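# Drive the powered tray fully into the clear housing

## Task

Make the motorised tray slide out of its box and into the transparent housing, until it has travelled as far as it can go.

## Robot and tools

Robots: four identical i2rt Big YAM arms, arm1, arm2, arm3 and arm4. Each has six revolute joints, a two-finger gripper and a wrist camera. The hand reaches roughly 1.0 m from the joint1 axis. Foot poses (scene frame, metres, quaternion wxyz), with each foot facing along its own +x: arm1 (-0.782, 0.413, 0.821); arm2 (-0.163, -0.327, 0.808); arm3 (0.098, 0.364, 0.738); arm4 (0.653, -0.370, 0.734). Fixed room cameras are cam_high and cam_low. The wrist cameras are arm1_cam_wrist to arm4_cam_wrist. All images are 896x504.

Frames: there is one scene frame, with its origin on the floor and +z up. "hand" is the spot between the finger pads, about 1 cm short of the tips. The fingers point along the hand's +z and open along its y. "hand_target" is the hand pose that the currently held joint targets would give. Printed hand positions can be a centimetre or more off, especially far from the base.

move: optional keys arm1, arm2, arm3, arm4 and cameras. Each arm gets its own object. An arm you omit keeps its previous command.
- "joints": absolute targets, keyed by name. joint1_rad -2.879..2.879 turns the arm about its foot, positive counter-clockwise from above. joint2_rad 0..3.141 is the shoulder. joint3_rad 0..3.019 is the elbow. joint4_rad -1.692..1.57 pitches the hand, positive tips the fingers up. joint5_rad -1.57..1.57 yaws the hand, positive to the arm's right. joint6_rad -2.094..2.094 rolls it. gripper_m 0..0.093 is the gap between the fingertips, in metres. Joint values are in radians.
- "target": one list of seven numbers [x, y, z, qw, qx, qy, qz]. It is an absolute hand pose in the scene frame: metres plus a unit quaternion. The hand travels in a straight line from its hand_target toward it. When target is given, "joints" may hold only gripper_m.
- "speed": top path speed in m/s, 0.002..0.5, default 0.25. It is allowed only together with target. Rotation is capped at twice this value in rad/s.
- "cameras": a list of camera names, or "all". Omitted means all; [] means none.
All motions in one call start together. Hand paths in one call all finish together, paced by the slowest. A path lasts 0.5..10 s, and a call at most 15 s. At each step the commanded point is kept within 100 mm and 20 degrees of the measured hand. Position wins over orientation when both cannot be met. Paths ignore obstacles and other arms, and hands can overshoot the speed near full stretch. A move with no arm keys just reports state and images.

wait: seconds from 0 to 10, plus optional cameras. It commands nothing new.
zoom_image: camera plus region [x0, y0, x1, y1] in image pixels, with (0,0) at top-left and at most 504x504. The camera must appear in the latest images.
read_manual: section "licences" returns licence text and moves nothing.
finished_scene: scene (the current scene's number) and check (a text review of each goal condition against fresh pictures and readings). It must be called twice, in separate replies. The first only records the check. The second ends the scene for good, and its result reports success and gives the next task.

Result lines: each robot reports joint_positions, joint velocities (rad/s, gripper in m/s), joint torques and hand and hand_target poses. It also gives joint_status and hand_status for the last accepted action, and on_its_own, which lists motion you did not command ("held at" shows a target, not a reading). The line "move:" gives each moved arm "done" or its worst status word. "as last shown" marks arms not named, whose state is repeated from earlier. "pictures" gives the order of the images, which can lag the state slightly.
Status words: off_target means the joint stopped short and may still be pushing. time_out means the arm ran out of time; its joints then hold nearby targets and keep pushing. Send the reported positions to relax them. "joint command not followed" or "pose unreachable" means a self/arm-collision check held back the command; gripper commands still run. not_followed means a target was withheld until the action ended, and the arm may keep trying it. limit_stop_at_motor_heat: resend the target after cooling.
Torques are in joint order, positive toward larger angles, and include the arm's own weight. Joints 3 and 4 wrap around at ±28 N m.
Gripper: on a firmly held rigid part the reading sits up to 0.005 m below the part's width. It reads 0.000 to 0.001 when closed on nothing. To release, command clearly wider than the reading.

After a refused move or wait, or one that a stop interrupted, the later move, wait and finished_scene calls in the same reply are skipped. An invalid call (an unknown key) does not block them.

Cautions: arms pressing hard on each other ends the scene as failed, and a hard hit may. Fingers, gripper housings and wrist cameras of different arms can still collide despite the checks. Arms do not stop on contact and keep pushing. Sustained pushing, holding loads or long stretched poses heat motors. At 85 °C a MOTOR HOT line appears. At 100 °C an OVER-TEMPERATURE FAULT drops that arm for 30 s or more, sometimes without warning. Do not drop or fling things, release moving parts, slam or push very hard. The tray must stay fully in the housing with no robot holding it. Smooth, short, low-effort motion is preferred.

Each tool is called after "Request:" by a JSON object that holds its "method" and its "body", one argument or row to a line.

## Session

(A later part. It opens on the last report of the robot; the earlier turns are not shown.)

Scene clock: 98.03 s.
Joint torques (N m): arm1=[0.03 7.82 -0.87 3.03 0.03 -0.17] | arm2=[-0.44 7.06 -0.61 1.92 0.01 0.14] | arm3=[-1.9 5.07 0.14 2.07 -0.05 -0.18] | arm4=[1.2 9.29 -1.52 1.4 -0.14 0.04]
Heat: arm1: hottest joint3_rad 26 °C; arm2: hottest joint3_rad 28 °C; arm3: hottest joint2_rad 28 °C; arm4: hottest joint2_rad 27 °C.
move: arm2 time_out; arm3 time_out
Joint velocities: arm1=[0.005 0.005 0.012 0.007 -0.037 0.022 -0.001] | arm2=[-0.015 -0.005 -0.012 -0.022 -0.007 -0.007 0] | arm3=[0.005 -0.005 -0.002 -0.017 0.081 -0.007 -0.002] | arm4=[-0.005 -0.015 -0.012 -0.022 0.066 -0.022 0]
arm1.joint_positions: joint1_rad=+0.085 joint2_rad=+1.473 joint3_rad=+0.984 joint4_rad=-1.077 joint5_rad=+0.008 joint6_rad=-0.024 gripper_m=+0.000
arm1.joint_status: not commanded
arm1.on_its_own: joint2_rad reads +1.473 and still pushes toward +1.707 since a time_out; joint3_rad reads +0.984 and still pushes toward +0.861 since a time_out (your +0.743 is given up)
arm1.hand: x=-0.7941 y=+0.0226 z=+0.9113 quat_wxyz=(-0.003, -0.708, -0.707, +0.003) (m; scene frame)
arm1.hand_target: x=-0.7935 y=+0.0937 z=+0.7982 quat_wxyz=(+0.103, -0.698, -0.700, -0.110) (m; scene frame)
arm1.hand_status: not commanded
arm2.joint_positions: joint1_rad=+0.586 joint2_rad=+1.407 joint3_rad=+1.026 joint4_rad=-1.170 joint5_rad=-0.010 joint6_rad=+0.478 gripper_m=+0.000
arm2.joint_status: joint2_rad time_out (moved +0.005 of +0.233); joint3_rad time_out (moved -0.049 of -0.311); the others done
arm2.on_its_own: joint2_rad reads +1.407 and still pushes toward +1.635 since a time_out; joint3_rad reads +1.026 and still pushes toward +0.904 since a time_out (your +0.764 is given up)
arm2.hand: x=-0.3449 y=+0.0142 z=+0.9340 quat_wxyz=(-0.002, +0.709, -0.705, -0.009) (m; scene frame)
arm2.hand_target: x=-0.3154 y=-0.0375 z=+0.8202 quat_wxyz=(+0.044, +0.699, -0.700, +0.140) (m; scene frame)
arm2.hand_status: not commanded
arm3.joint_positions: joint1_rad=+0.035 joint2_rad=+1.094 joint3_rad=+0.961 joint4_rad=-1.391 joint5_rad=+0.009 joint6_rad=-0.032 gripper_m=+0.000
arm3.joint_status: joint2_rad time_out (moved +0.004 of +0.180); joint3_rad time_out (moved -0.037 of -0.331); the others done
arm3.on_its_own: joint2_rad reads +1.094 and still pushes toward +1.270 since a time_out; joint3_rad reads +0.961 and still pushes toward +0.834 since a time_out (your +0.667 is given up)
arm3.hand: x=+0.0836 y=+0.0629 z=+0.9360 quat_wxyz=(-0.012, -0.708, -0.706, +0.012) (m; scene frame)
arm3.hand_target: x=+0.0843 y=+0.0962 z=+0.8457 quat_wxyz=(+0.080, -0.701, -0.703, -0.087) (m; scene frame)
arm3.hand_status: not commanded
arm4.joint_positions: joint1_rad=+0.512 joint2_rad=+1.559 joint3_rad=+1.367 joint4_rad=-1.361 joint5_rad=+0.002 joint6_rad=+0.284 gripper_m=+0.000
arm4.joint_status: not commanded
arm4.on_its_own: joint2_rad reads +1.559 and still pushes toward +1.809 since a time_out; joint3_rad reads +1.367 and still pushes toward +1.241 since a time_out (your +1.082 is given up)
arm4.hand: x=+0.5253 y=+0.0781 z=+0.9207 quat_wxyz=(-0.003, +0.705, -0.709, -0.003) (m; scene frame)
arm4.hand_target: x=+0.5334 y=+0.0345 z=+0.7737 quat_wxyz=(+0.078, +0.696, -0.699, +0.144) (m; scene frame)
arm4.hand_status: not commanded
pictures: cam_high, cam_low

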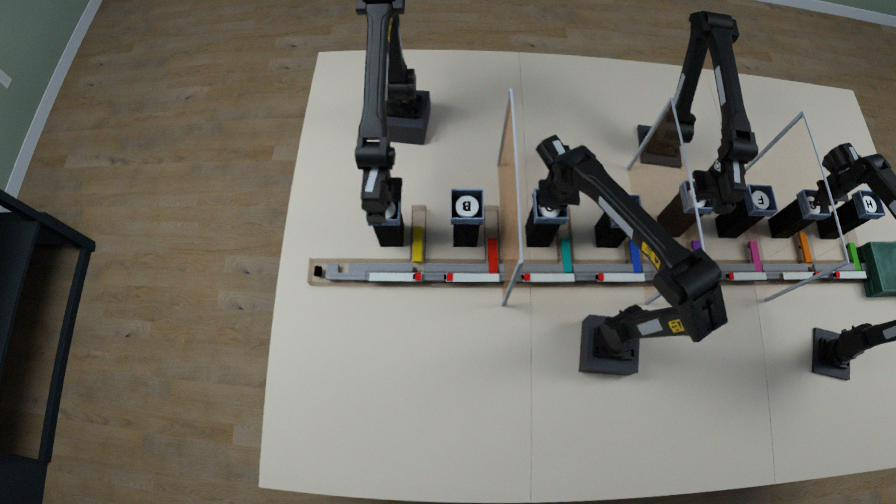

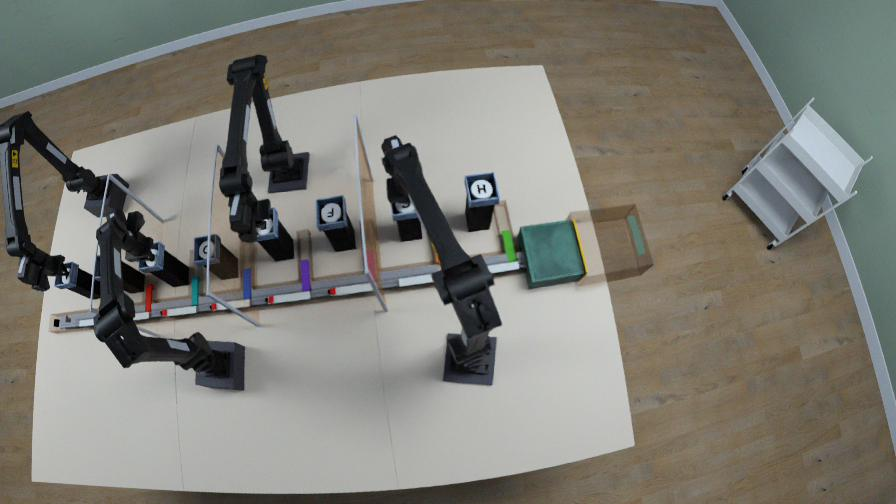

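Request:
{"method": "wait", "body": {
  "seconds": 8,
  "cameras": ["cam_high", "cam_low"]
}}

Request:
{"method": "zoom_image", "body": {
  "camera": "cam_low",
  "region": [130, 220, 340, 325]
}}

Request:
{"method": "zoom_image", "body": {
  "camera": "cam_high",
  "region": [360, 220, 600, 290]
}}

Scene clock: 106.33 s.
Joint torques (N m): arm1=[0.03 7.77 -0.91 2.97 0.03 -0.18] | arm2=[-1.44 7.12 -0.62 1.99 0.01 0.14] | arm3=[-1.85 5.25 0.17 2.1 -0.05 -0.18] | arm4=[1.26 9.29 -1.51 1.42 -0.14 0.04]
Heat: arm1: hottest joint3_rad 26 °C; arm2: hottest joint3_rad 28 °C; arm3: hottest joint2_rad 28 °C; arm4: hottest joint2_rad 27 °C.
Joint velocities: arm1=[0.015 -0.015 0.007 0.007 0.051 -0.007 0] | arm2=[0.005 -0.005 -0.022 -0.007 0.066 -0.007 0] | arm3=[-0.015 -0.005 0.007 -0.002 -0.022 -0.081 0] | arm4=[-0.015 -0.015 0.012 -0.007 -0.022 0.051 -0.001]
arm1.joint_positions: joint1_rad=+0.085 joint2_rad=+1.473 joint3_rad=+0.984 joint4_rad=-1.077 joint5_rad=+0.008 joint6_rad=-0.024 gripper_m=+0.000
arm1.joint_status: not commanded
arm1.on_its_own: joint2_rad reads +1.473 and still pushes toward +1.707 since a time_out; joint3_rad reads +0.984 and still pushes toward +0.861 since a time_out (your +0.743 is given up)
arm1.hand: x=-0.7941 y=+0.0226 z=+0.9113 quat_wxyz=(-0.003, -0.708, -0.707, +0.003) (m; scene frame)
arm1.hand_target: x=-0.7935 y=+0.0937 z=+0.7982 quat_wxyz=(+0.103, -0.698, -0.700, -0.110) (m; scene frame)
arm1.hand_status: not commanded
arm2.joint_positions: joint1_rad=+0.586 joint2_rad=+1.407 joint3_rad=+1.026 joint4_rad=-1.170 joint5_rad=-0.010 joint6_rad=+0.478 gripper_m=+0.000
arm2.joint_status: joint2_rad time_out (moved +0.005 of +0.233); joint3_rad time_out (moved -0.049 of -0.311); the others done
arm2.on_its_own: joint2_rad reads +1.407 and still pushes toward +1.635 since a time_out; joint3_rad reads +1.026 and still pushes toward +0.904 since a time_out (your +0.764 is given up)
arm2.hand: x=-0.3450 y=+0.0143 z=+0.9340 quat_wxyz=(-0.002, +0.709, -0.705, -0.009) (m; scene frame)
arm2.hand_target: x=-0.3154 y=-0.0374 z=+0.8202 quat_wxyz=(+0.044, +0.699, -0.700, +0.140) (m; scene frame)
arm2.hand_status: not commanded
arm3.joint_positions: joint1_rad=+0.035 joint2_rad=+1.094 joint3_rad=+0.961 joint4_rad=-1.391 joint5_rad=+0.009 joint6_rad=-0.032 gripper_m=+0.000
arm3.joint_status: joint2_rad time_out (moved +0.004 of +0.180); joint3_rad time_out (moved -0.037 of -0.331); the others done
arm3.on_its_own: joint2_rad reads +1.094 and still pushes toward +1.270 since a time_out; joint3_rad reads +0.961 and still pushes toward +0.834 since a time_out (your +0.667 is given up)
arm3.hand: x=+0.0836 y=+0.0629 z=+0.9360 quat_wxyz=(-0.011, -0.708, -0.706, +0.011) (m; scene frame)
arm3.hand_target: x=+0.0843 y=+0.0962 z=+0.8457 quat_wxyz=(+0.080, -0.701, -0.703, -0.087) (m; scene frame)
arm3.hand_status: not commanded
arm4.joint_positions: joint1_rad=+0.512 joint2_rad=+1.559 joint3_rad=+1.367 joint4_rad=-1.361 joint5_rad=+0.002 joint6_rad=+0.284 gripper_m=+0.000
arm4.joint_status: not commanded
arm4.on_its_own: joint2_rad reads +1.559 and still pushes toward +1.809 since a time_out; joint3_rad reads +1.367 and still pushes toward +1.241 since a time_out (your +1.082 is given up)
arm4.hand: x=+0.5253 y=+0.0781 z=+0.9207 quat_wxyz=(-0.003, +0.705, -0.709, -0.003) (m; scene frame)
arm4.hand_target: x=+0.5334 y=+0.0345 z=+0.7737 quat_wxyz=(+0.078, +0.696, -0.699, +0.144) (m; scene frame)
arm4.hand_status: not commanded
wait: 8.00 s; at rest from the start
pictures: cam_high, cam_low

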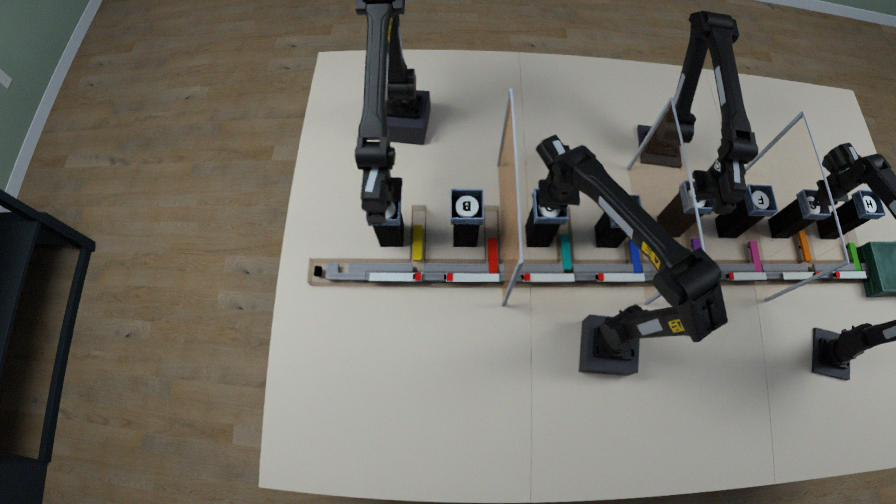

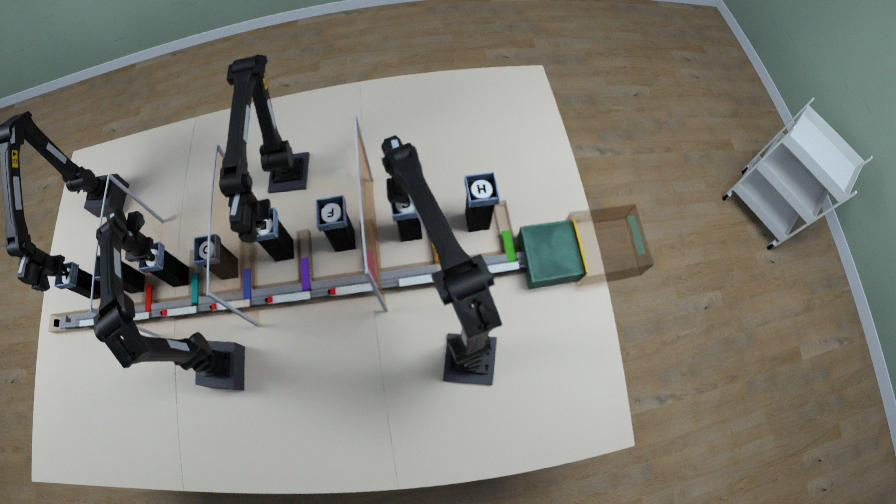

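Scaled by 2.400 from the camera's 896x504 image, which has a finer 1280x720 frame.

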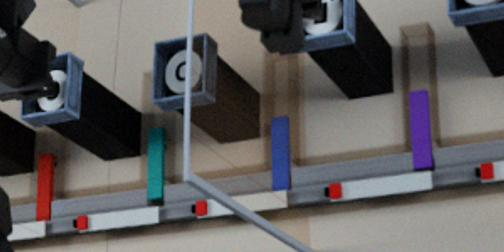

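Scaled by 2.100 from the camera's 896x504 image, which has a finer 1280x720 frame.

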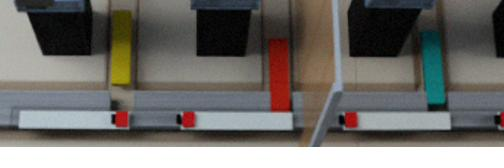

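Request:
{"method": "wait", "body": {
  "seconds": 9,
  "cameras": ["cam_high", "cam_low"]
}}

Request:
{"method": "zoom_image", "body": {
  "camera": "cam_low",
  "region": [130, 220, 340, 325]
}}

Request:
{"method": "zoom_image", "body": {
  "camera": "cam_high",
  "region": [740, 180, 890, 290]
}}

Scene clock: 116.37 s.
Joint torques (N m): arm1=[-0.03 7.82 -0.9 3 0.02 -0.16] | arm2=[-0.56 6.65 -0.79 2.09 0.04 0.12] | arm3=[-1.79 5.19 0.16 2.1 -0.04 -0.17] | arm4=[1.2 9.29 -1.51 1.4 -0.14 0.04]
Heat: arm1: hottest joint6_rad 26 °C; arm2: hottest joint3_rad 28 °C; arm3: hottest joint2_rad 28 °C; arm4: hottest joint2_rad 28 °C.
Joint velocities: arm1=[-0.015 -0.005 -0.017 -0.017 -0.022 -0.081 0] | arm2=[-0.005 -0.005 -0.002 -0.017 0.007 -0.022 -0.001] | arm3=[-0.005 -0.015 -0.012 -0.002 -0.022 -0.007 -0.001] | arm4=[-0.005 -0.005 -0.002 -0.002 -0.051 -0.007 0]
arm1.joint_positions: joint1_rad=+0.085 joint2_rad=+1.473 joint3_rad=+0.984 joint4_rad=-1.077 joint5_rad=+0.008 joint6_rad=-0.024 gripper_m=+0.000
arm1.joint_status: not commanded
arm1.on_its_own: joint2_rad reads +1.473 and still pushes toward +1.707 since a time_out; joint3_rad reads +0.984 and still pushes toward +0.861 since a time_out (your +0.743 is given up)
arm1.hand: x=-0.7941 y=+0.0226 z=+0.9113 quat_wxyz=(-0.003, -0.708, -0.707, +0.003) (m; scene frame)
arm1.hand_target: x=-0.7935 y=+0.0937 z=+0.7982 quat_wxyz=(+0.103, -0.698, -0.700, -0.110) (m; scene frame)
arm1.hand_status: not commanded
arm2.joint_positions: joint1_rad=+0.586 joint2_rad=+1.407 joint3_rad=+1.026 joint4_rad=-1.170 joint5_rad=-0.010 joint6_rad=+0.478 gripper_m=+0.000
arm2.joint_status: joint2_rad time_out (moved +0.005 of +0.233); joint3_rad time_out (moved -0.049 of -0.311); the others done
arm2.on_its_own: joint2_rad reads +1.407 and still pushes toward +1.635 since a time_out; joint3_rad reads +1.026 and still pushes toward +0.904 since a time_out (your +0.764 is given up)
arm2.hand: x=-0.3450 y=+0.0143 z=+0.9340 quat_wxyz=(-0.002, +0.709, -0.705, -0.009) (m; scene frame)
arm2.hand_target: x=-0.3154 y=-0.0374 z=+0.8202 quat_wxyz=(+0.044, +0.699, -0.700, +0.140) (m; scene frame)
arm2.hand_status: not commanded
arm3.joint_positions: joint1_rad=+0.035 joint2_rad=+1.094 joint3_rad=+0.961 joint4_rad=-1.391 joint5_rad=+0.009 joint6_rad=-0.032 gripper_m=+0.000
arm3.joint_status: joint2_rad time_out (moved +0.004 of +0.180); joint3_rad time_out (moved -0.037 of -0.331); the others done
arm3.on_its_own: joint2_rad reads +1.094 and still pushes toward +1.270 since a time_out; joint3_rad reads +0.961 and still pushes toward +0.834 since a time_out (your +0.667 is given up)
arm3.hand: x=+0.0836 y=+0.0629 z=+0.9360 quat_wxyz=(-0.011, -0.708, -0.706, +0.011) (m; scene frame)
arm3.hand_target: x=+0.0843 y=+0.0962 z=+0.8457 quat_wxyz=(+0.080, -0.701, -0.703, -0.087) (m; scene frame)
arm3.hand_status: not commanded
arm4.joint_positions: joint1_rad=+0.512 joint2_rad=+1.559 joint3_rad=+1.367 joint4_rad=-1.361 joint5_rad=+0.002 joint6_rad=+0.284 gripper_m=+0.000
arm4.joint_status: not commanded
arm4.on_its_own: joint2_rad reads +1.559 and still pushes toward +1.809 since a time_out; joint3_rad reads +1.367 and still pushes toward +1.241 since a time_out (your +1.082 is given up)
arm4.hand: x=+0.5253 y=+0.0781 z=+0.9207 quat_wxyz=(-0.003, +0.705, -0.709, -0.003) (m; scene frame)
arm4.hand_target: x=+0.5334 y=+0.0345 z=+0.7737 quat_wxyz=(+0.078, +0.696, -0.699, +0.144) (m; scene frame)
arm4.hand_status: not commanded
wait: 9.00 s; at rest from the start
pictures: cam_high, cam_low

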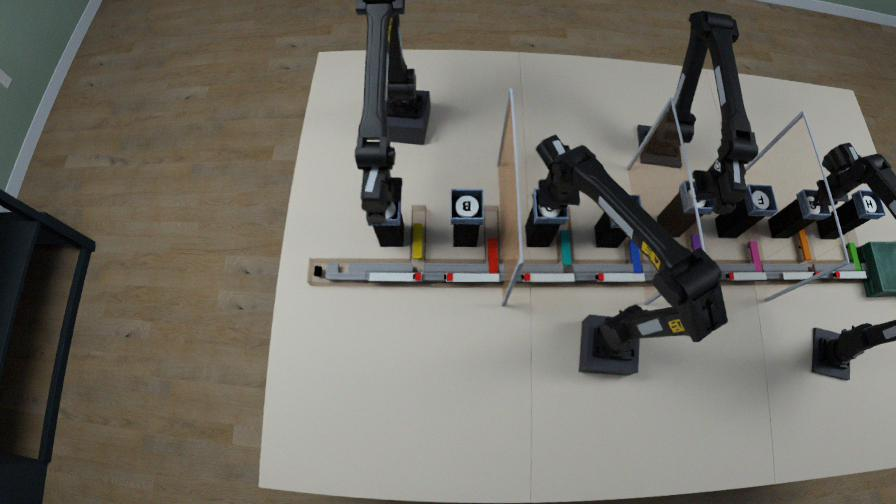

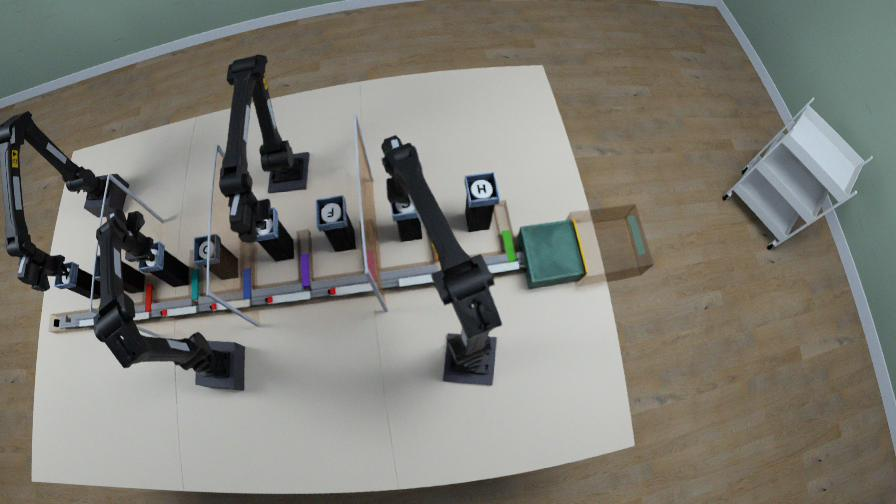

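Scaled by 2.400 from the camera's 896x504 image, which has a finer 1280x720 frame.

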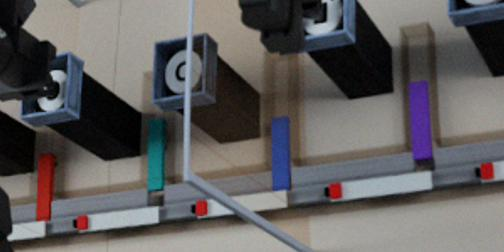

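Scaled by 3.360 from the camera's 896x504 image, which has a finer 1280x720 frame.

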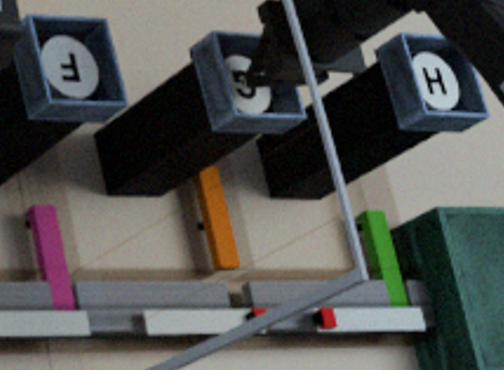

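Request:
{"method": "wait", "body": {
  "seconds": 9.5,
  "cameras": ["cam_low"]
}}

Request:
{"method": "zoom_image", "body": {
  "camera": "cam_low",
  "region": [130, 220, 340, 325]
}}

Scene clock: 126.00 s.
Joint torques (N m): arm1=[0.03 7.71 -0.9 3 0.02 -0.16] | arm2=[-0.91 7 -0.69 1.92 0.02 0.11] | arm3=[-1.79 5.3 0.18 2.1 -0.04 -0.18] | arm4=[1.2 9.29 -1.51 1.42 -0.14 0.04]
Heat: arm1: hottest joint6_rad 26 °C; arm2: hottest joint2_rad 28 °C; arm3: hottest joint2_rad 28 °C; arm4: hottest joint2_rad 28 °C.
Joint velocities: arm1=[-0.015 0.005 0.002 -0.022 -0.051 -0.066 0] | arm2=[0.005 -0.015 0.022 0.007 -0.037 -0.007 -0.001] | arm3=[-0.005 0.005 0.002 -0.007 -0.051 -0.051 0] | arm4=[-0.015 0.005 -0.017 -0.007 -0.022 0.022 0.001]
arm1.joint_positions: joint1_rad=+0.085 joint2_rad=+1.473 joint3_rad=+0.984 joint4_rad=-1.077 joint5_rad=+0.008 joint6_rad=-0.024 gripper_m=+0.000
arm1.joint_status: not commanded
arm1.on_its_own: joint2_rad reads +1.473 and still pushes toward +1.707 since a time_out; joint3_rad reads +0.984 and still pushes toward +0.861 since a time_out (your +0.743 is given up)
arm1.hand: x=-0.7941 y=+0.0226 z=+0.9113 quat_wxyz=(-0.003, -0.708, -0.707, +0.003) (m; scene frame)
arm1.hand_target: x=-0.7935 y=+0.0937 z=+0.7982 quat_wxyz=(+0.103, -0.698, -0.700, -0.110) (m; scene frame)
arm1.hand_status: not commanded
arm2.joint_positions: joint1_rad=+0.586 joint2_rad=+1.407 joint3_rad=+1.026 joint4_rad=-1.170 joint5_rad=-0.010 joint6_rad=+0.478 gripper_m=+0.000
arm2.joint_status: joint2_rad time_out (moved +0.005 of +0.233); joint3_rad time_out (moved -0.049 of -0.311); the others done
arm2.on_its_own: joint2_rad reads +1.407 and still pushes toward +1.635 since a time_out; joint3_rad reads +1.026 and still pushes toward +0.904 since a time_out (your +0.764 is given up)
arm2.hand: x=-0.3450 y=+0.0143 z=+0.9340 quat_wxyz=(-0.002, +0.709, -0.705, -0.009) (m; scene frame)
arm2.hand_target: x=-0.3154 y=-0.0374 z=+0.8202 quat_wxyz=(+0.044, +0.699, -0.700, +0.140) (m; scene frame)
arm2.hand_status: not commanded
arm3.joint_positions: joint1_rad=+0.035 joint2_rad=+1.094 joint3_rad=+0.961 joint4_rad=-1.391 joint5_rad=+0.009 joint6_rad=-0.032 gripper_m=+0.000
arm3.joint_status: joint2_rad time_out (moved +0.004 of +0.180); joint3_rad time_out (moved -0.037 of -0.331); the others done
arm3.on_its_own: joint2_rad reads +1.094 and still pushes toward +1.270 since a time_out; joint3_rad reads +0.961 and still pushes toward +0.834 since a time_out (your +0.667 is given up)
arm3.hand: x=+0.0836 y=+0.0629 z=+0.9360 quat_wxyz=(-0.011, -0.708, -0.706, +0.011) (m; scene frame)
arm3.hand_target: x=+0.0843 y=+0.0962 z=+0.8457 quat_wxyz=(+0.080, -0.701, -0.703, -0.087) (m; scene frame)
arm3.hand_status: not commanded
arm4.joint_positions: joint1_rad=+0.512 joint2_rad=+1.559 joint3_rad=+1.367 joint4_rad=-1.361 joint5_rad=+0.002 joint6_rad=+0.284 gripper_m=+0.000
arm4.joint_status: not commanded
arm4.on_its_own: joint2_rad reads +1.559 and still pushes toward +1.809 since a time_out; joint3_rad reads +1.367 and still pushes toward +1.241 since a time_out (your +1.082 is given up)
arm4.hand: x=+0.5253 y=+0.0781 z=+0.9207 quat_wxyz=(-0.003, +0.705, -0.709, -0.003) (m; scene frame)
arm4.hand_target: x=+0.5334 y=+0.0345 z=+0.7737 quat_wxyz=(+0.078, +0.696, -0.699, +0.144) (m; scene frame)
arm4.hand_status: not commanded
wait: 9.50 s; at rest by 0.13 s
pictures: cam_low

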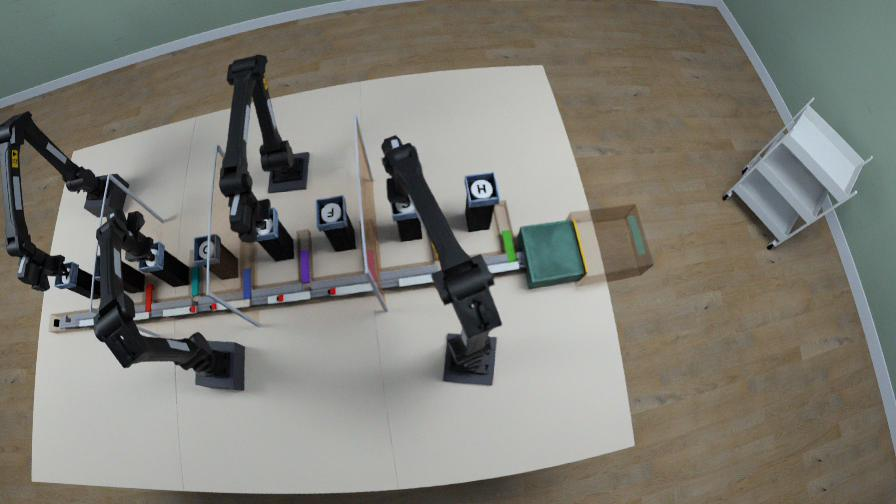

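Scaled by 2.400 from the camera's 896x504 image, which has a finer 1280x720 frame.

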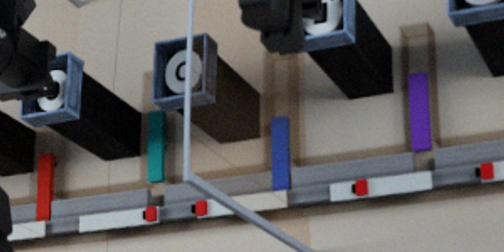

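Request:
{"method": "wait", "body": {
  "seconds": 3.5,
  "cameras": ["cam_high", "cam_low"]
}}

Request:
{"method": "zoom_image", "body": {
  "camera": "cam_low",
  "region": [130, 220, 340, 325]
}}

Request:
{"method": "zoom_image", "body": {
  "camera": "cam_high",
  "region": [360, 170, 500, 290]
}}

Scene clock: 130.70 s.
Joint torques (N m): arm1=[-0.21 7.82 -0.92 3.04 0.02 -0.16] | arm2=[-0.56 7 -0.76 1.96 0.02 0.13] | arm3=[-1.73 5.36 0.21 2.09 -0.04 -0.19] | arm4=[1.2 9.29 -1.52 1.42 -0.15 0.04]
Heat: arm1: hottest joint6_rad 26 °C; arm2: hottest joint2_rad 28 °C; arm3: hottest joint2_rad 28 °C; arm4: hottest joint2_rad 28 °C.
Joint velocities: arm1=[-0.005 -0.005 -0.017 -0.002 0.022 -0.007 0] | arm2=[0.005 -0.005 -0.002 -0.017 -0.037 0.007 0.001] | arm3=[0.005 -0.005 -0.017 0.002 -0.022 -0.081 -0.001] | arm4=[-0.015 -0.015 -0.032 -0.002 -0.081 0.037 0]
arm1.joint_positions: joint1_rad=+0.085 joint2_rad=+1.473 joint3_rad=+0.984 joint4_rad=-1.077 joint5_rad=+0.008 joint6_rad=-0.024 gripper_m=+0.000
arm1.joint_status: not commanded
arm1.on_its_own: joint2_rad reads +1.473 and still pushes toward +1.707 since a time_out; joint3_rad reads +0.984 and still pushes toward +0.861 since a time_out (your +0.743 is given up)
arm1.hand: x=-0.7941 y=+0.0226 z=+0.9113 quat_wxyz=(-0.003, -0.708, -0.707, +0.003) (m; scene frame)
arm1.hand_target: x=-0.7935 y=+0.0937 z=+0.7982 quat_wxyz=(+0.103, -0.698, -0.700, -0.110) (m; scene frame)
arm1.hand_status: not commanded
arm2.joint_positions: joint1_rad=+0.586 joint2_rad=+1.407 joint3_rad=+1.026 joint4_rad=-1.170 joint5_rad=-0.010 joint6_rad=+0.478 gripper_m=+0.000
arm2.joint_status: joint2_rad time_out (moved +0.005 of +0.233); joint3_rad time_out (moved -0.049 of -0.311); the others done
arm2.on_its_own: joint2_rad reads +1.407 and still pushes toward +1.635 since a time_out; joint3_rad reads +1.026 and still pushes toward +0.904 since a time_out (your +0.764 is given up)
arm2.hand: x=-0.3450 y=+0.0143 z=+0.9340 quat_wxyz=(-0.002, +0.709, -0.705, -0.009) (m; scene frame)
arm2.hand_target: x=-0.3154 y=-0.0374 z=+0.8202 quat_wxyz=(+0.044, +0.699, -0.700, +0.140) (m; scene frame)
arm2.hand_status: not commanded
arm3.joint_positions: joint1_rad=+0.035 joint2_rad=+1.094 joint3_rad=+0.961 joint4_rad=-1.391 joint5_rad=+0.009 joint6_rad=-0.032 gripper_m=+0.000
arm3.joint_status: joint2_rad time_out (moved +0.004 of +0.180); joint3_rad time_out (moved -0.037 of -0.331); the others done
arm3.on_its_own: joint2_rad reads +1.094 and still pushes toward +1.270 since a time_out; joint3_rad reads +0.961 and still pushes toward +0.834 since a time_out (your +0.667 is given up)
arm3.hand: x=+0.0836 y=+0.0629 z=+0.9360 quat_wxyz=(-0.011, -0.708, -0.706, +0.011) (m; scene frame)
arm3.hand_target: x=+0.0843 y=+0.0962 z=+0.8457 quat_wxyz=(+0.080, -0.701, -0.703, -0.087) (m; scene frame)
arm3.hand_status: not commanded
arm4.joint_positions: joint1_rad=+0.512 joint2_rad=+1.559 joint3_rad=+1.367 joint4_rad=-1.361 joint5_rad=+0.002 joint6_rad=+0.284 gripper_m=+0.000
arm4.joint_status: not commanded
arm4.on_its_own: joint2_rad reads +1.559 and still pushes toward +1.809 since a time_out; joint3_rad reads +1.367 and still pushes toward +1.241 since a time_out (your +1.082 is given up)
arm4.hand: x=+0.5253 y=+0.0781 z=+0.9207 quat_wxyz=(-0.003, +0.705, -0.709, -0.003) (m; scene frame)
arm4.hand_target: x=+0.5334 y=+0.0345 z=+0.7737 quat_wxyz=(+0.078, +0.696, -0.699, +0.144) (m; scene frame)
arm4.hand_status: not commanded
wait: 3.50 s; at rest from the start
pictures: cam_high, cam_low

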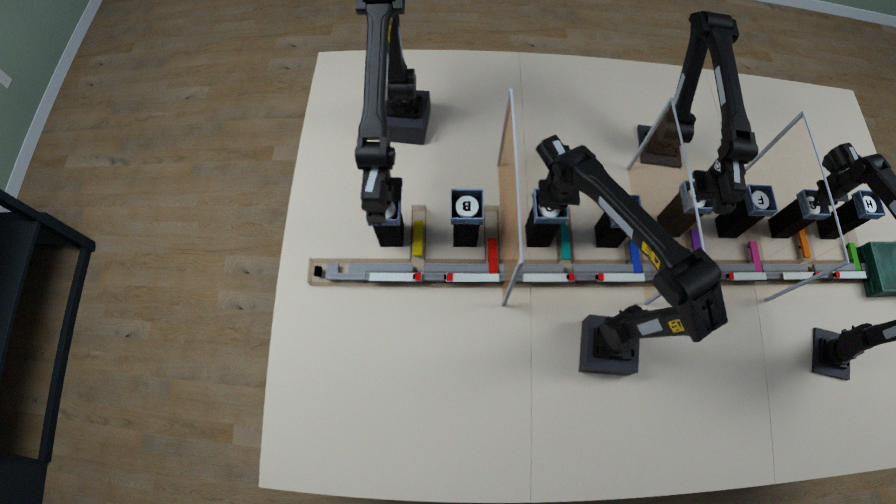

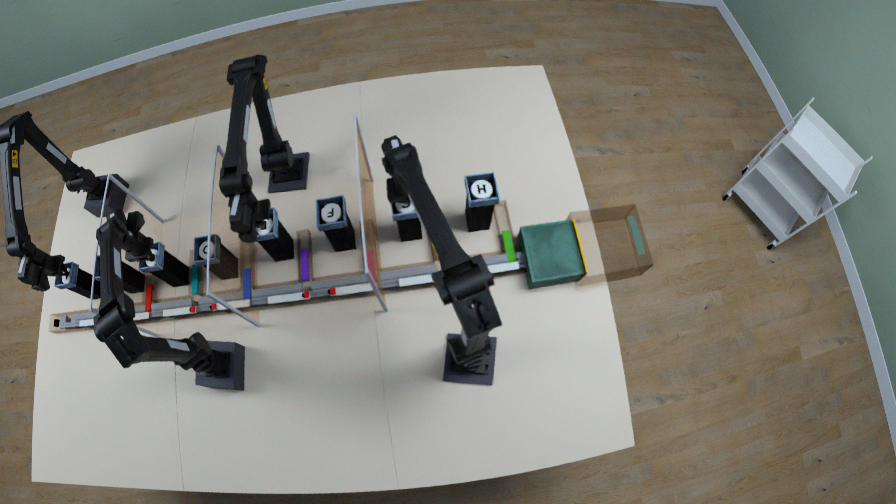

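Scaled by 2.400 from the camera's 896x504 image, which has a finer 1280x720 frame.

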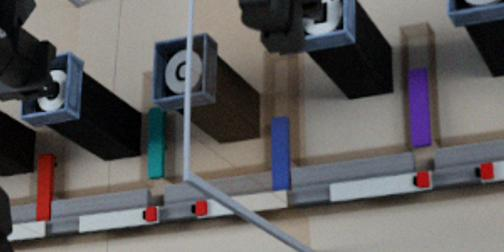

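Scaled by 3.600 from the camera's 896x504 image, which has a finer 1280x720 frame.

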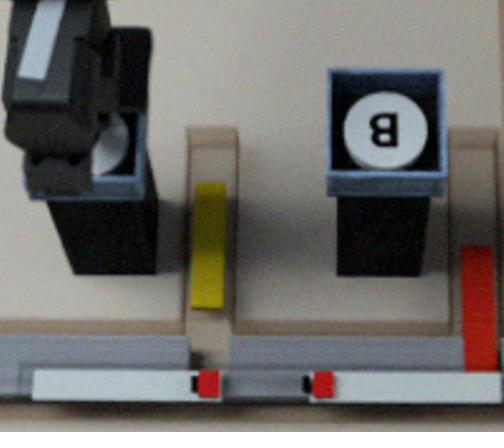

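Request:
{"method": "move", "body": {
  "arm1": {"joints": {"joint2_rad": 1.432, "joint3_rad": 1.126, "joint4_rad": -1.265}},
  "arm2": {"joints": {"joint2_rad": 1.394, "joint3_rad": 1.146, "joint4_rad": -1.322}},
  "arm3": {"joints": {"joint2_rad": 1.087, "joint3_rad": 1.085, "joint4_rad": -1.531}},
  "arm4": {"joints": {"joint2_rad": 1.566, "joint3_rad": 1.502, "joint4_rad": -1.494}},
  "cameras": []
}}

Request:
{"method": "move", "body": {
  "arm1": {"target": [-0.575, 0.018, 0.980, 0, 0.7071, 0.7071, 0], "speed": 0.3},
  "arm2": {"target": [-0.14, 0.022, 0.988, 0, 0.7071, -0.7071, 0], "speed": 0.3},
  "arm3": {"target": [0.29, 0.07, 0.988, 0, 0.7071, 0.7071, 0], "speed": 0.3},
  "arm4": {"target": [0.735, 0.09, 0.980, 0, 0.7071, -0.7071, 0], "speed": 0.3},
  "cameras": ["all"]
}}

Scene clock: 132.20 s.
Joint torques (N m): arm1=[-0.21 -9.99 11.44 0.4 0.03 -0.15] | arm2=[-0.97 -14.1 13.57 -0.44 0.04 0.11] | arm3=[-1.79 -9.99 15.41 0.05 -0.04 -0.18] | arm4=[1.2 -13.86 14.52 -0.5 -0.13 0.05]
Heat: arm1: hottest joint3_rad 26 °C; arm2: hottest joint2_rad 28 °C; arm3: hottest joint2_rad 28 °C; arm4: hottest joint2_rad 28 °C.
move: arm1 done; arm2 done; arm3 done; arm4 done
Joint velocities: arm1=[-0.015 0.005 0.012 0.012 -0.022 -0.007 0] | arm2=[-0.005 -0.005 -0.012 -0.007 -0.022 -0.007 0] | arm3=[0.005 -0.005 0.002 -0.007 0.007 0.037 -0.001] | arm4=[0.005 -0.024 -0.027 -0.017 0.037 -0.007 0]
arm1.joint_positions: joint1_rad=+0.085 joint2_rad=+1.443 joint3_rad=+1.075 joint4_rad=-1.258 joint5_rad=+0.008 joint6_rad=-0.024 gripper_m=+0.000
arm1.joint_status: all done
arm1.hand: x=-0.7943 y=+0.0300 z=+0.9541 quat_wxyz=(+0.018, -0.707, -0.706, -0.018) (m; scene frame)
arm1.hand_target: x=-0.7972 y=+0.0130 z=+0.9765 quat_wxyz=(-0.001, -0.707, -0.707, +0.001) (m; scene frame)
arm1.hand_status: not commanded
arm2.joint_positions: joint1_rad=+0.586 joint2_rad=+1.408 joint3_rad=+1.100 joint4_rad=-1.311 joint5_rad=-0.010 joint6_rad=+0.478 gripper_m=+0.000
arm2.joint_status: all done
arm2.hand: x=-0.3421 y=+0.0082 z=+0.9604 quat_wxyz=(+0.008, +0.709, -0.705, +0.024) (m; scene frame)
arm2.hand_target: x=-0.3470 y=+0.0199 z=+0.9822 quat_wxyz=(+0.000, +0.707, -0.707, +0.001) (m; scene frame)
arm2.hand_status: not commanded
arm3.joint_positions: joint1_rad=+0.035 joint2_rad=+1.098 joint3_rad=+1.039 joint4_rad=-1.521 joint5_rad=+0.009 joint6_rad=-0.032 gripper_m=+0.000
arm3.joint_status: all done
arm3.hand: x=+0.0837 y=+0.0722 z=+0.9643 quat_wxyz=(+0.008, -0.708, -0.707, -0.009) (m; scene frame)
arm3.hand_target: x=+0.0817 y=+0.0636 z=+0.9849 quat_wxyz=(-0.008, -0.707, -0.707, +0.009) (m; scene frame)
arm3.hand_status: not commanded
arm4.joint_positions: joint1_rad=+0.513 joint2_rad=+1.578 joint3_rad=+1.449 joint4_rad=-1.485 joint5_rad=+0.002 joint6_rad=+0.284 gripper_m=+0.000
arm4.joint_status: all done
arm4.hand: x=+0.5262 y=+0.0743 z=+0.9435 quat_wxyz=(+0.011, +0.705, -0.709, +0.023) (m; scene frame)
arm4.hand_target: x=+0.5185 y=+0.0846 z=+0.9688 quat_wxyz=(-0.001, +0.705, -0.709, -0.002) (m; scene frame)
arm4.hand_status: not commanded
pictures: none
No camera images: "cameras" was empty.

Scene clock: 134.07 s.
Joint torques (N m): arm1=[0.38 -9.76 11.71 0.43 0.28 0] | arm2=[-1.49 -11.16 10.54 -0.42 -0.21 -0.01] | arm3=[-0.21 -9.58 15.58 0.24 0.12 -0.1] | arm4=[-4.07 -11.52 15.17 -0.7 1.41 -0.23]
Heat: arm1: hottest joint3_rad 26 °C; arm2: hottest joint2_rad 28 °C; arm3: hottest joint2_rad 28 °C; arm4: hottest joint2_rad 28 °C.
move: arm1 off_target; arm2 done; arm3 off_target; arm4 off_target
Joint velocities: arm1=[-0.005 -0.015 0.007 -0.012 0.037 -0.051 0] | arm2=[-0.005 0.005 -0.007 -0.007 0.007 -0.022 -0.001] | arm3=[0.015 -0.005 -0.007 -0.002 -0.022 0.051 0] | arm4=[-0.015 -0.005 -0.002 -0.007 0.022 -0.022 0.001]
arm1.joint_positions: joint1_rad=+0.594 joint2_rad=+1.542 joint3_rad=+1.213 joint4_rad=-1.292 joint5_rad=+0.010 joint6_rad=+0.471 gripper_m=+0.000
arm1.joint_status: not commanded
arm1.hand: x=-0.5855 y=+0.0336 z=+0.9658 quat_wxyz=(+0.022, -0.702, -0.711, -0.004) (m; scene frame)
arm1.hand_target: x=-0.5786 y=+0.0166 z=+0.9794 quat_wxyz=(+0.006, -0.707, -0.707, +0.003) (m; scene frame)
arm1.hand_status: off_target (0.024 m and 2.6 deg from the pose sent, 0.221 m and 3.0 deg at the start)
arm2.joint_positions: joint1_rad=+0.040 joint2_rad=+1.285 joint3_rad=+1.041 joint4_rad=-1.336 joint5_rad=-0.012 joint6_rad=-0.067 gripper_m=+0.000
arm2.joint_status: not commanded
arm2.hand: x=-0.1442 y=+0.0205 z=+0.9835 quat_wxyz=(+0.003, +0.708, -0.706, +0.001) (m; scene frame)
arm2.hand_target: x=-0.1406 y=+0.0193 z=+0.9881 quat_wxyz=(+0.004, +0.707, -0.707, -0.001) (m; scene frame)
arm2.hand_status: done (0.006 m and 0.4 deg from the pose sent, 0.204 m and 2.9 deg at the start)
arm3.joint_positions: joint1_rad=+0.656 joint2_rad=+1.229 joint3_rad=+1.165 joint4_rad=-1.528 joint5_rad=+0.029 joint6_rad=+0.587 gripper_m=+0.000
arm3.joint_status: not commanded
arm3.hand: x=+0.2763 y=+0.0787 z=+0.9762 quat_wxyz=(+0.014, -0.707, -0.707, +0.003) (m; scene frame)
arm3.hand_target: x=+0.2870 y=+0.0688 z=+0.9875 quat_wxyz=(+0.004, -0.707, -0.707, +0.007) (m; scene frame)
arm3.hand_status: off_target (0.020 m and 1.7 deg from the pose sent, 0.208 m and 1.4 deg at the start)
arm4.joint_positions: joint1_rad=+0.118 joint2_rad=+1.536 joint3_rad=+1.449 joint4_rad=-1.513 joint5_rad=-0.039 joint6_rad=-0.159 gripper_m=+0.000
arm4.joint_status: not commanded
arm4.hand: x=+0.6978 y=+0.0792 z=+0.9629 quat_wxyz=(+0.025, +0.722, -0.692, -0.003) (m; scene frame)
arm4.hand_target: x=+0.7357 y=+0.0877 z=+0.9799 quat_wxyz=(+0.000, +0.707, -0.708, +0.004) (m; scene frame)
arm4.hand_status: off_target (0.042 m and 3.8 deg from the pose sent, 0.213 m and 3.0 deg at the start; pose on its path clipped on 10 of 56 steps)
pictures: arm1_cam_wrist, arm2_cam_wrist, arm3_cam_wrist, arm4_cam_wrist, cam_high, cam_low
camera_calibration:
arm1_cam_wrist: T_world_to_cam=[[-0.999868, -0.0145615, 0.00725432, -0.591362], [-0.00661709, 0.77138, 0.63634, -0.642836], [-0.0148619, 0.636208, -0.771374, 0.835813], [0, 0, 0, 1]] pos_world=[-0.583115, -0.0444913, 1.05808]
arm2_cam_wrist: T_world_to_cam=[[0.999905, 0.0104234, 0.00901429, 0.133234], [0.00299034, -0.80266, 0.596429, -0.565566], [0.0134522, -0.596345, -0.802615, 0.931225], [0, 0, 0, 1]] pos_world=[-0.144057, 0.0999858, 1.08353]
arm3_cam_wrist: T_world_to_cam=[[-0.999768, 0.00101992, 0.0215303, 0.254287], [0.0137895, 0.797987, 0.602518, -0.651949], [-0.0165664, 0.602674, -0.797815, 0.863756], [0, 0, 0, 1]] pos_world=[0.277527, -0.000576525, 1.07645]
arm4_cam_wrist: T_world_to_cam=[[0.998521, 0.0453928, -0.0299148, -0.673054], [0.0541839, -0.786289, 0.615478, -0.563774], [0.00441666, -0.616189, -0.787586, 0.92864], [0, 0, 0, 1]] pos_world=[0.698505, 0.15948, 1.05824]

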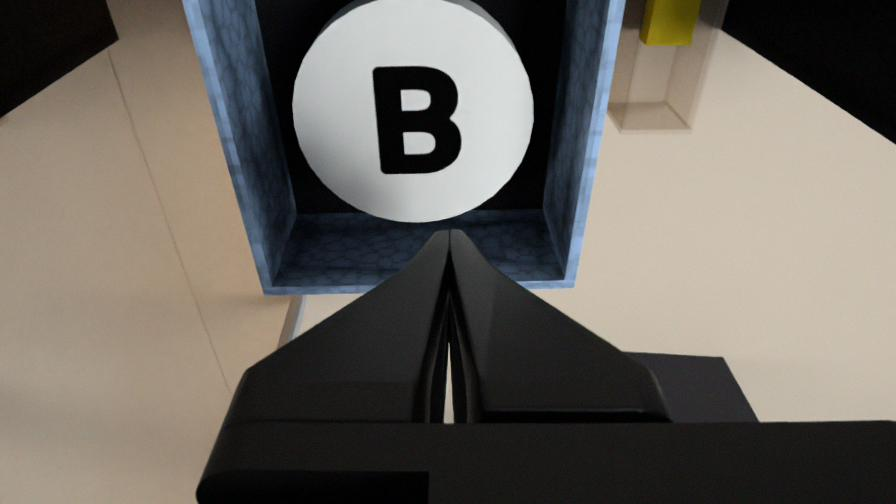

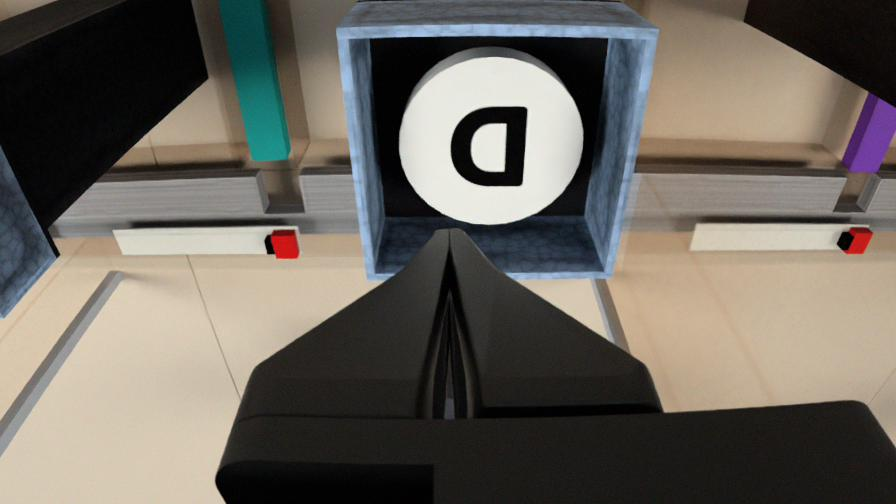

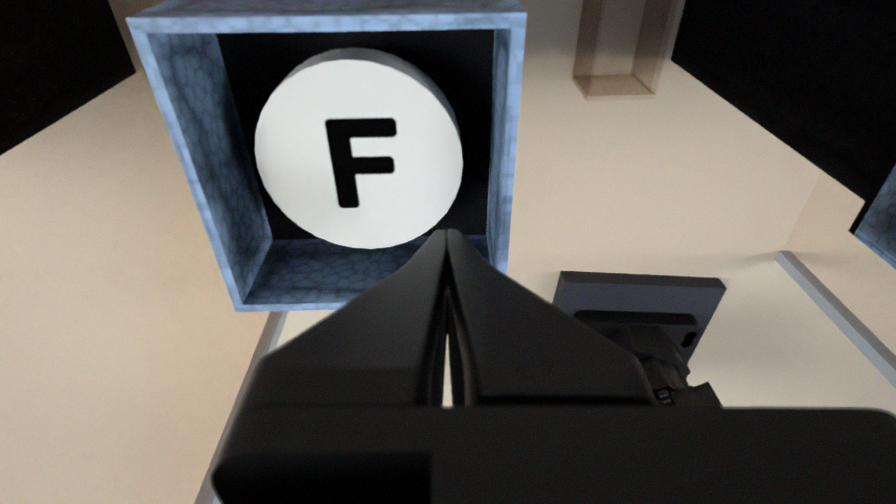

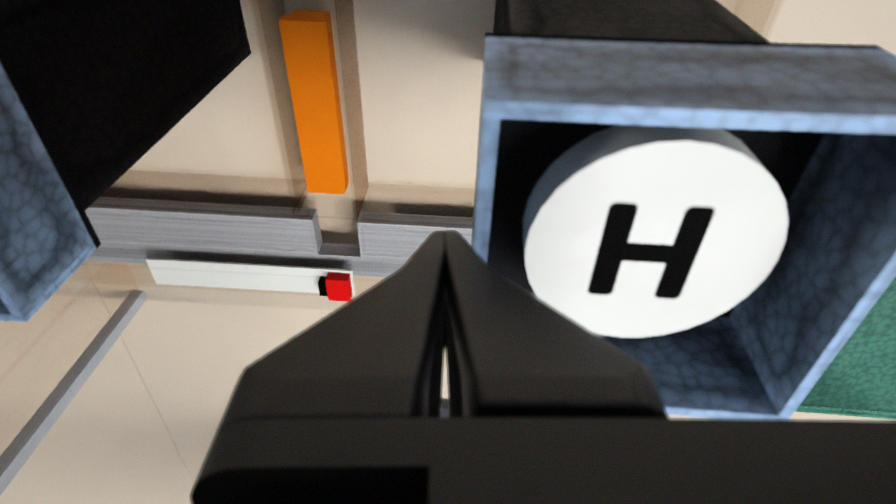

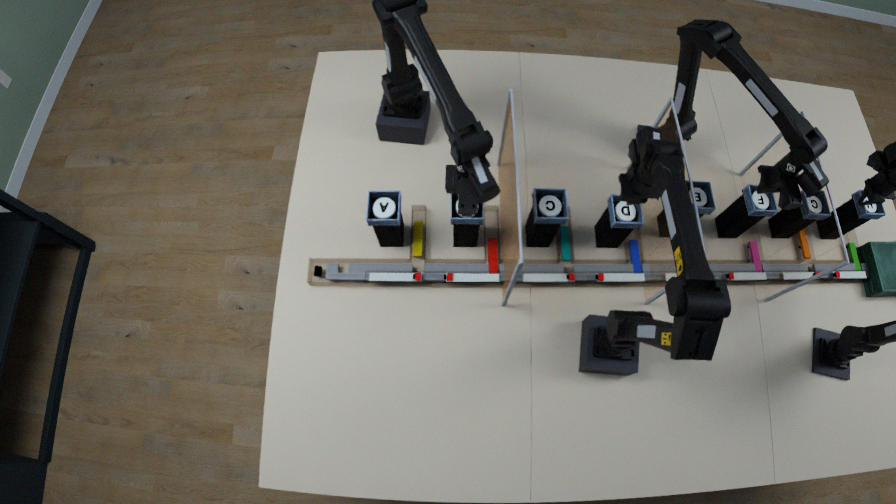

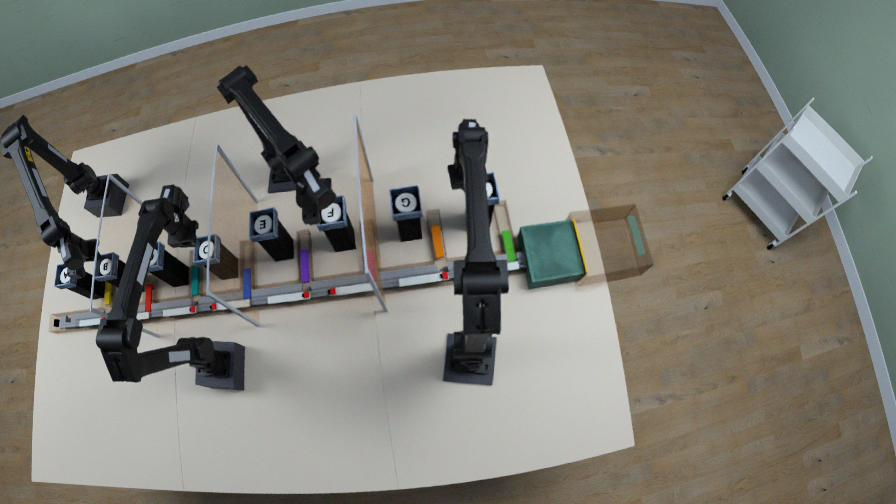

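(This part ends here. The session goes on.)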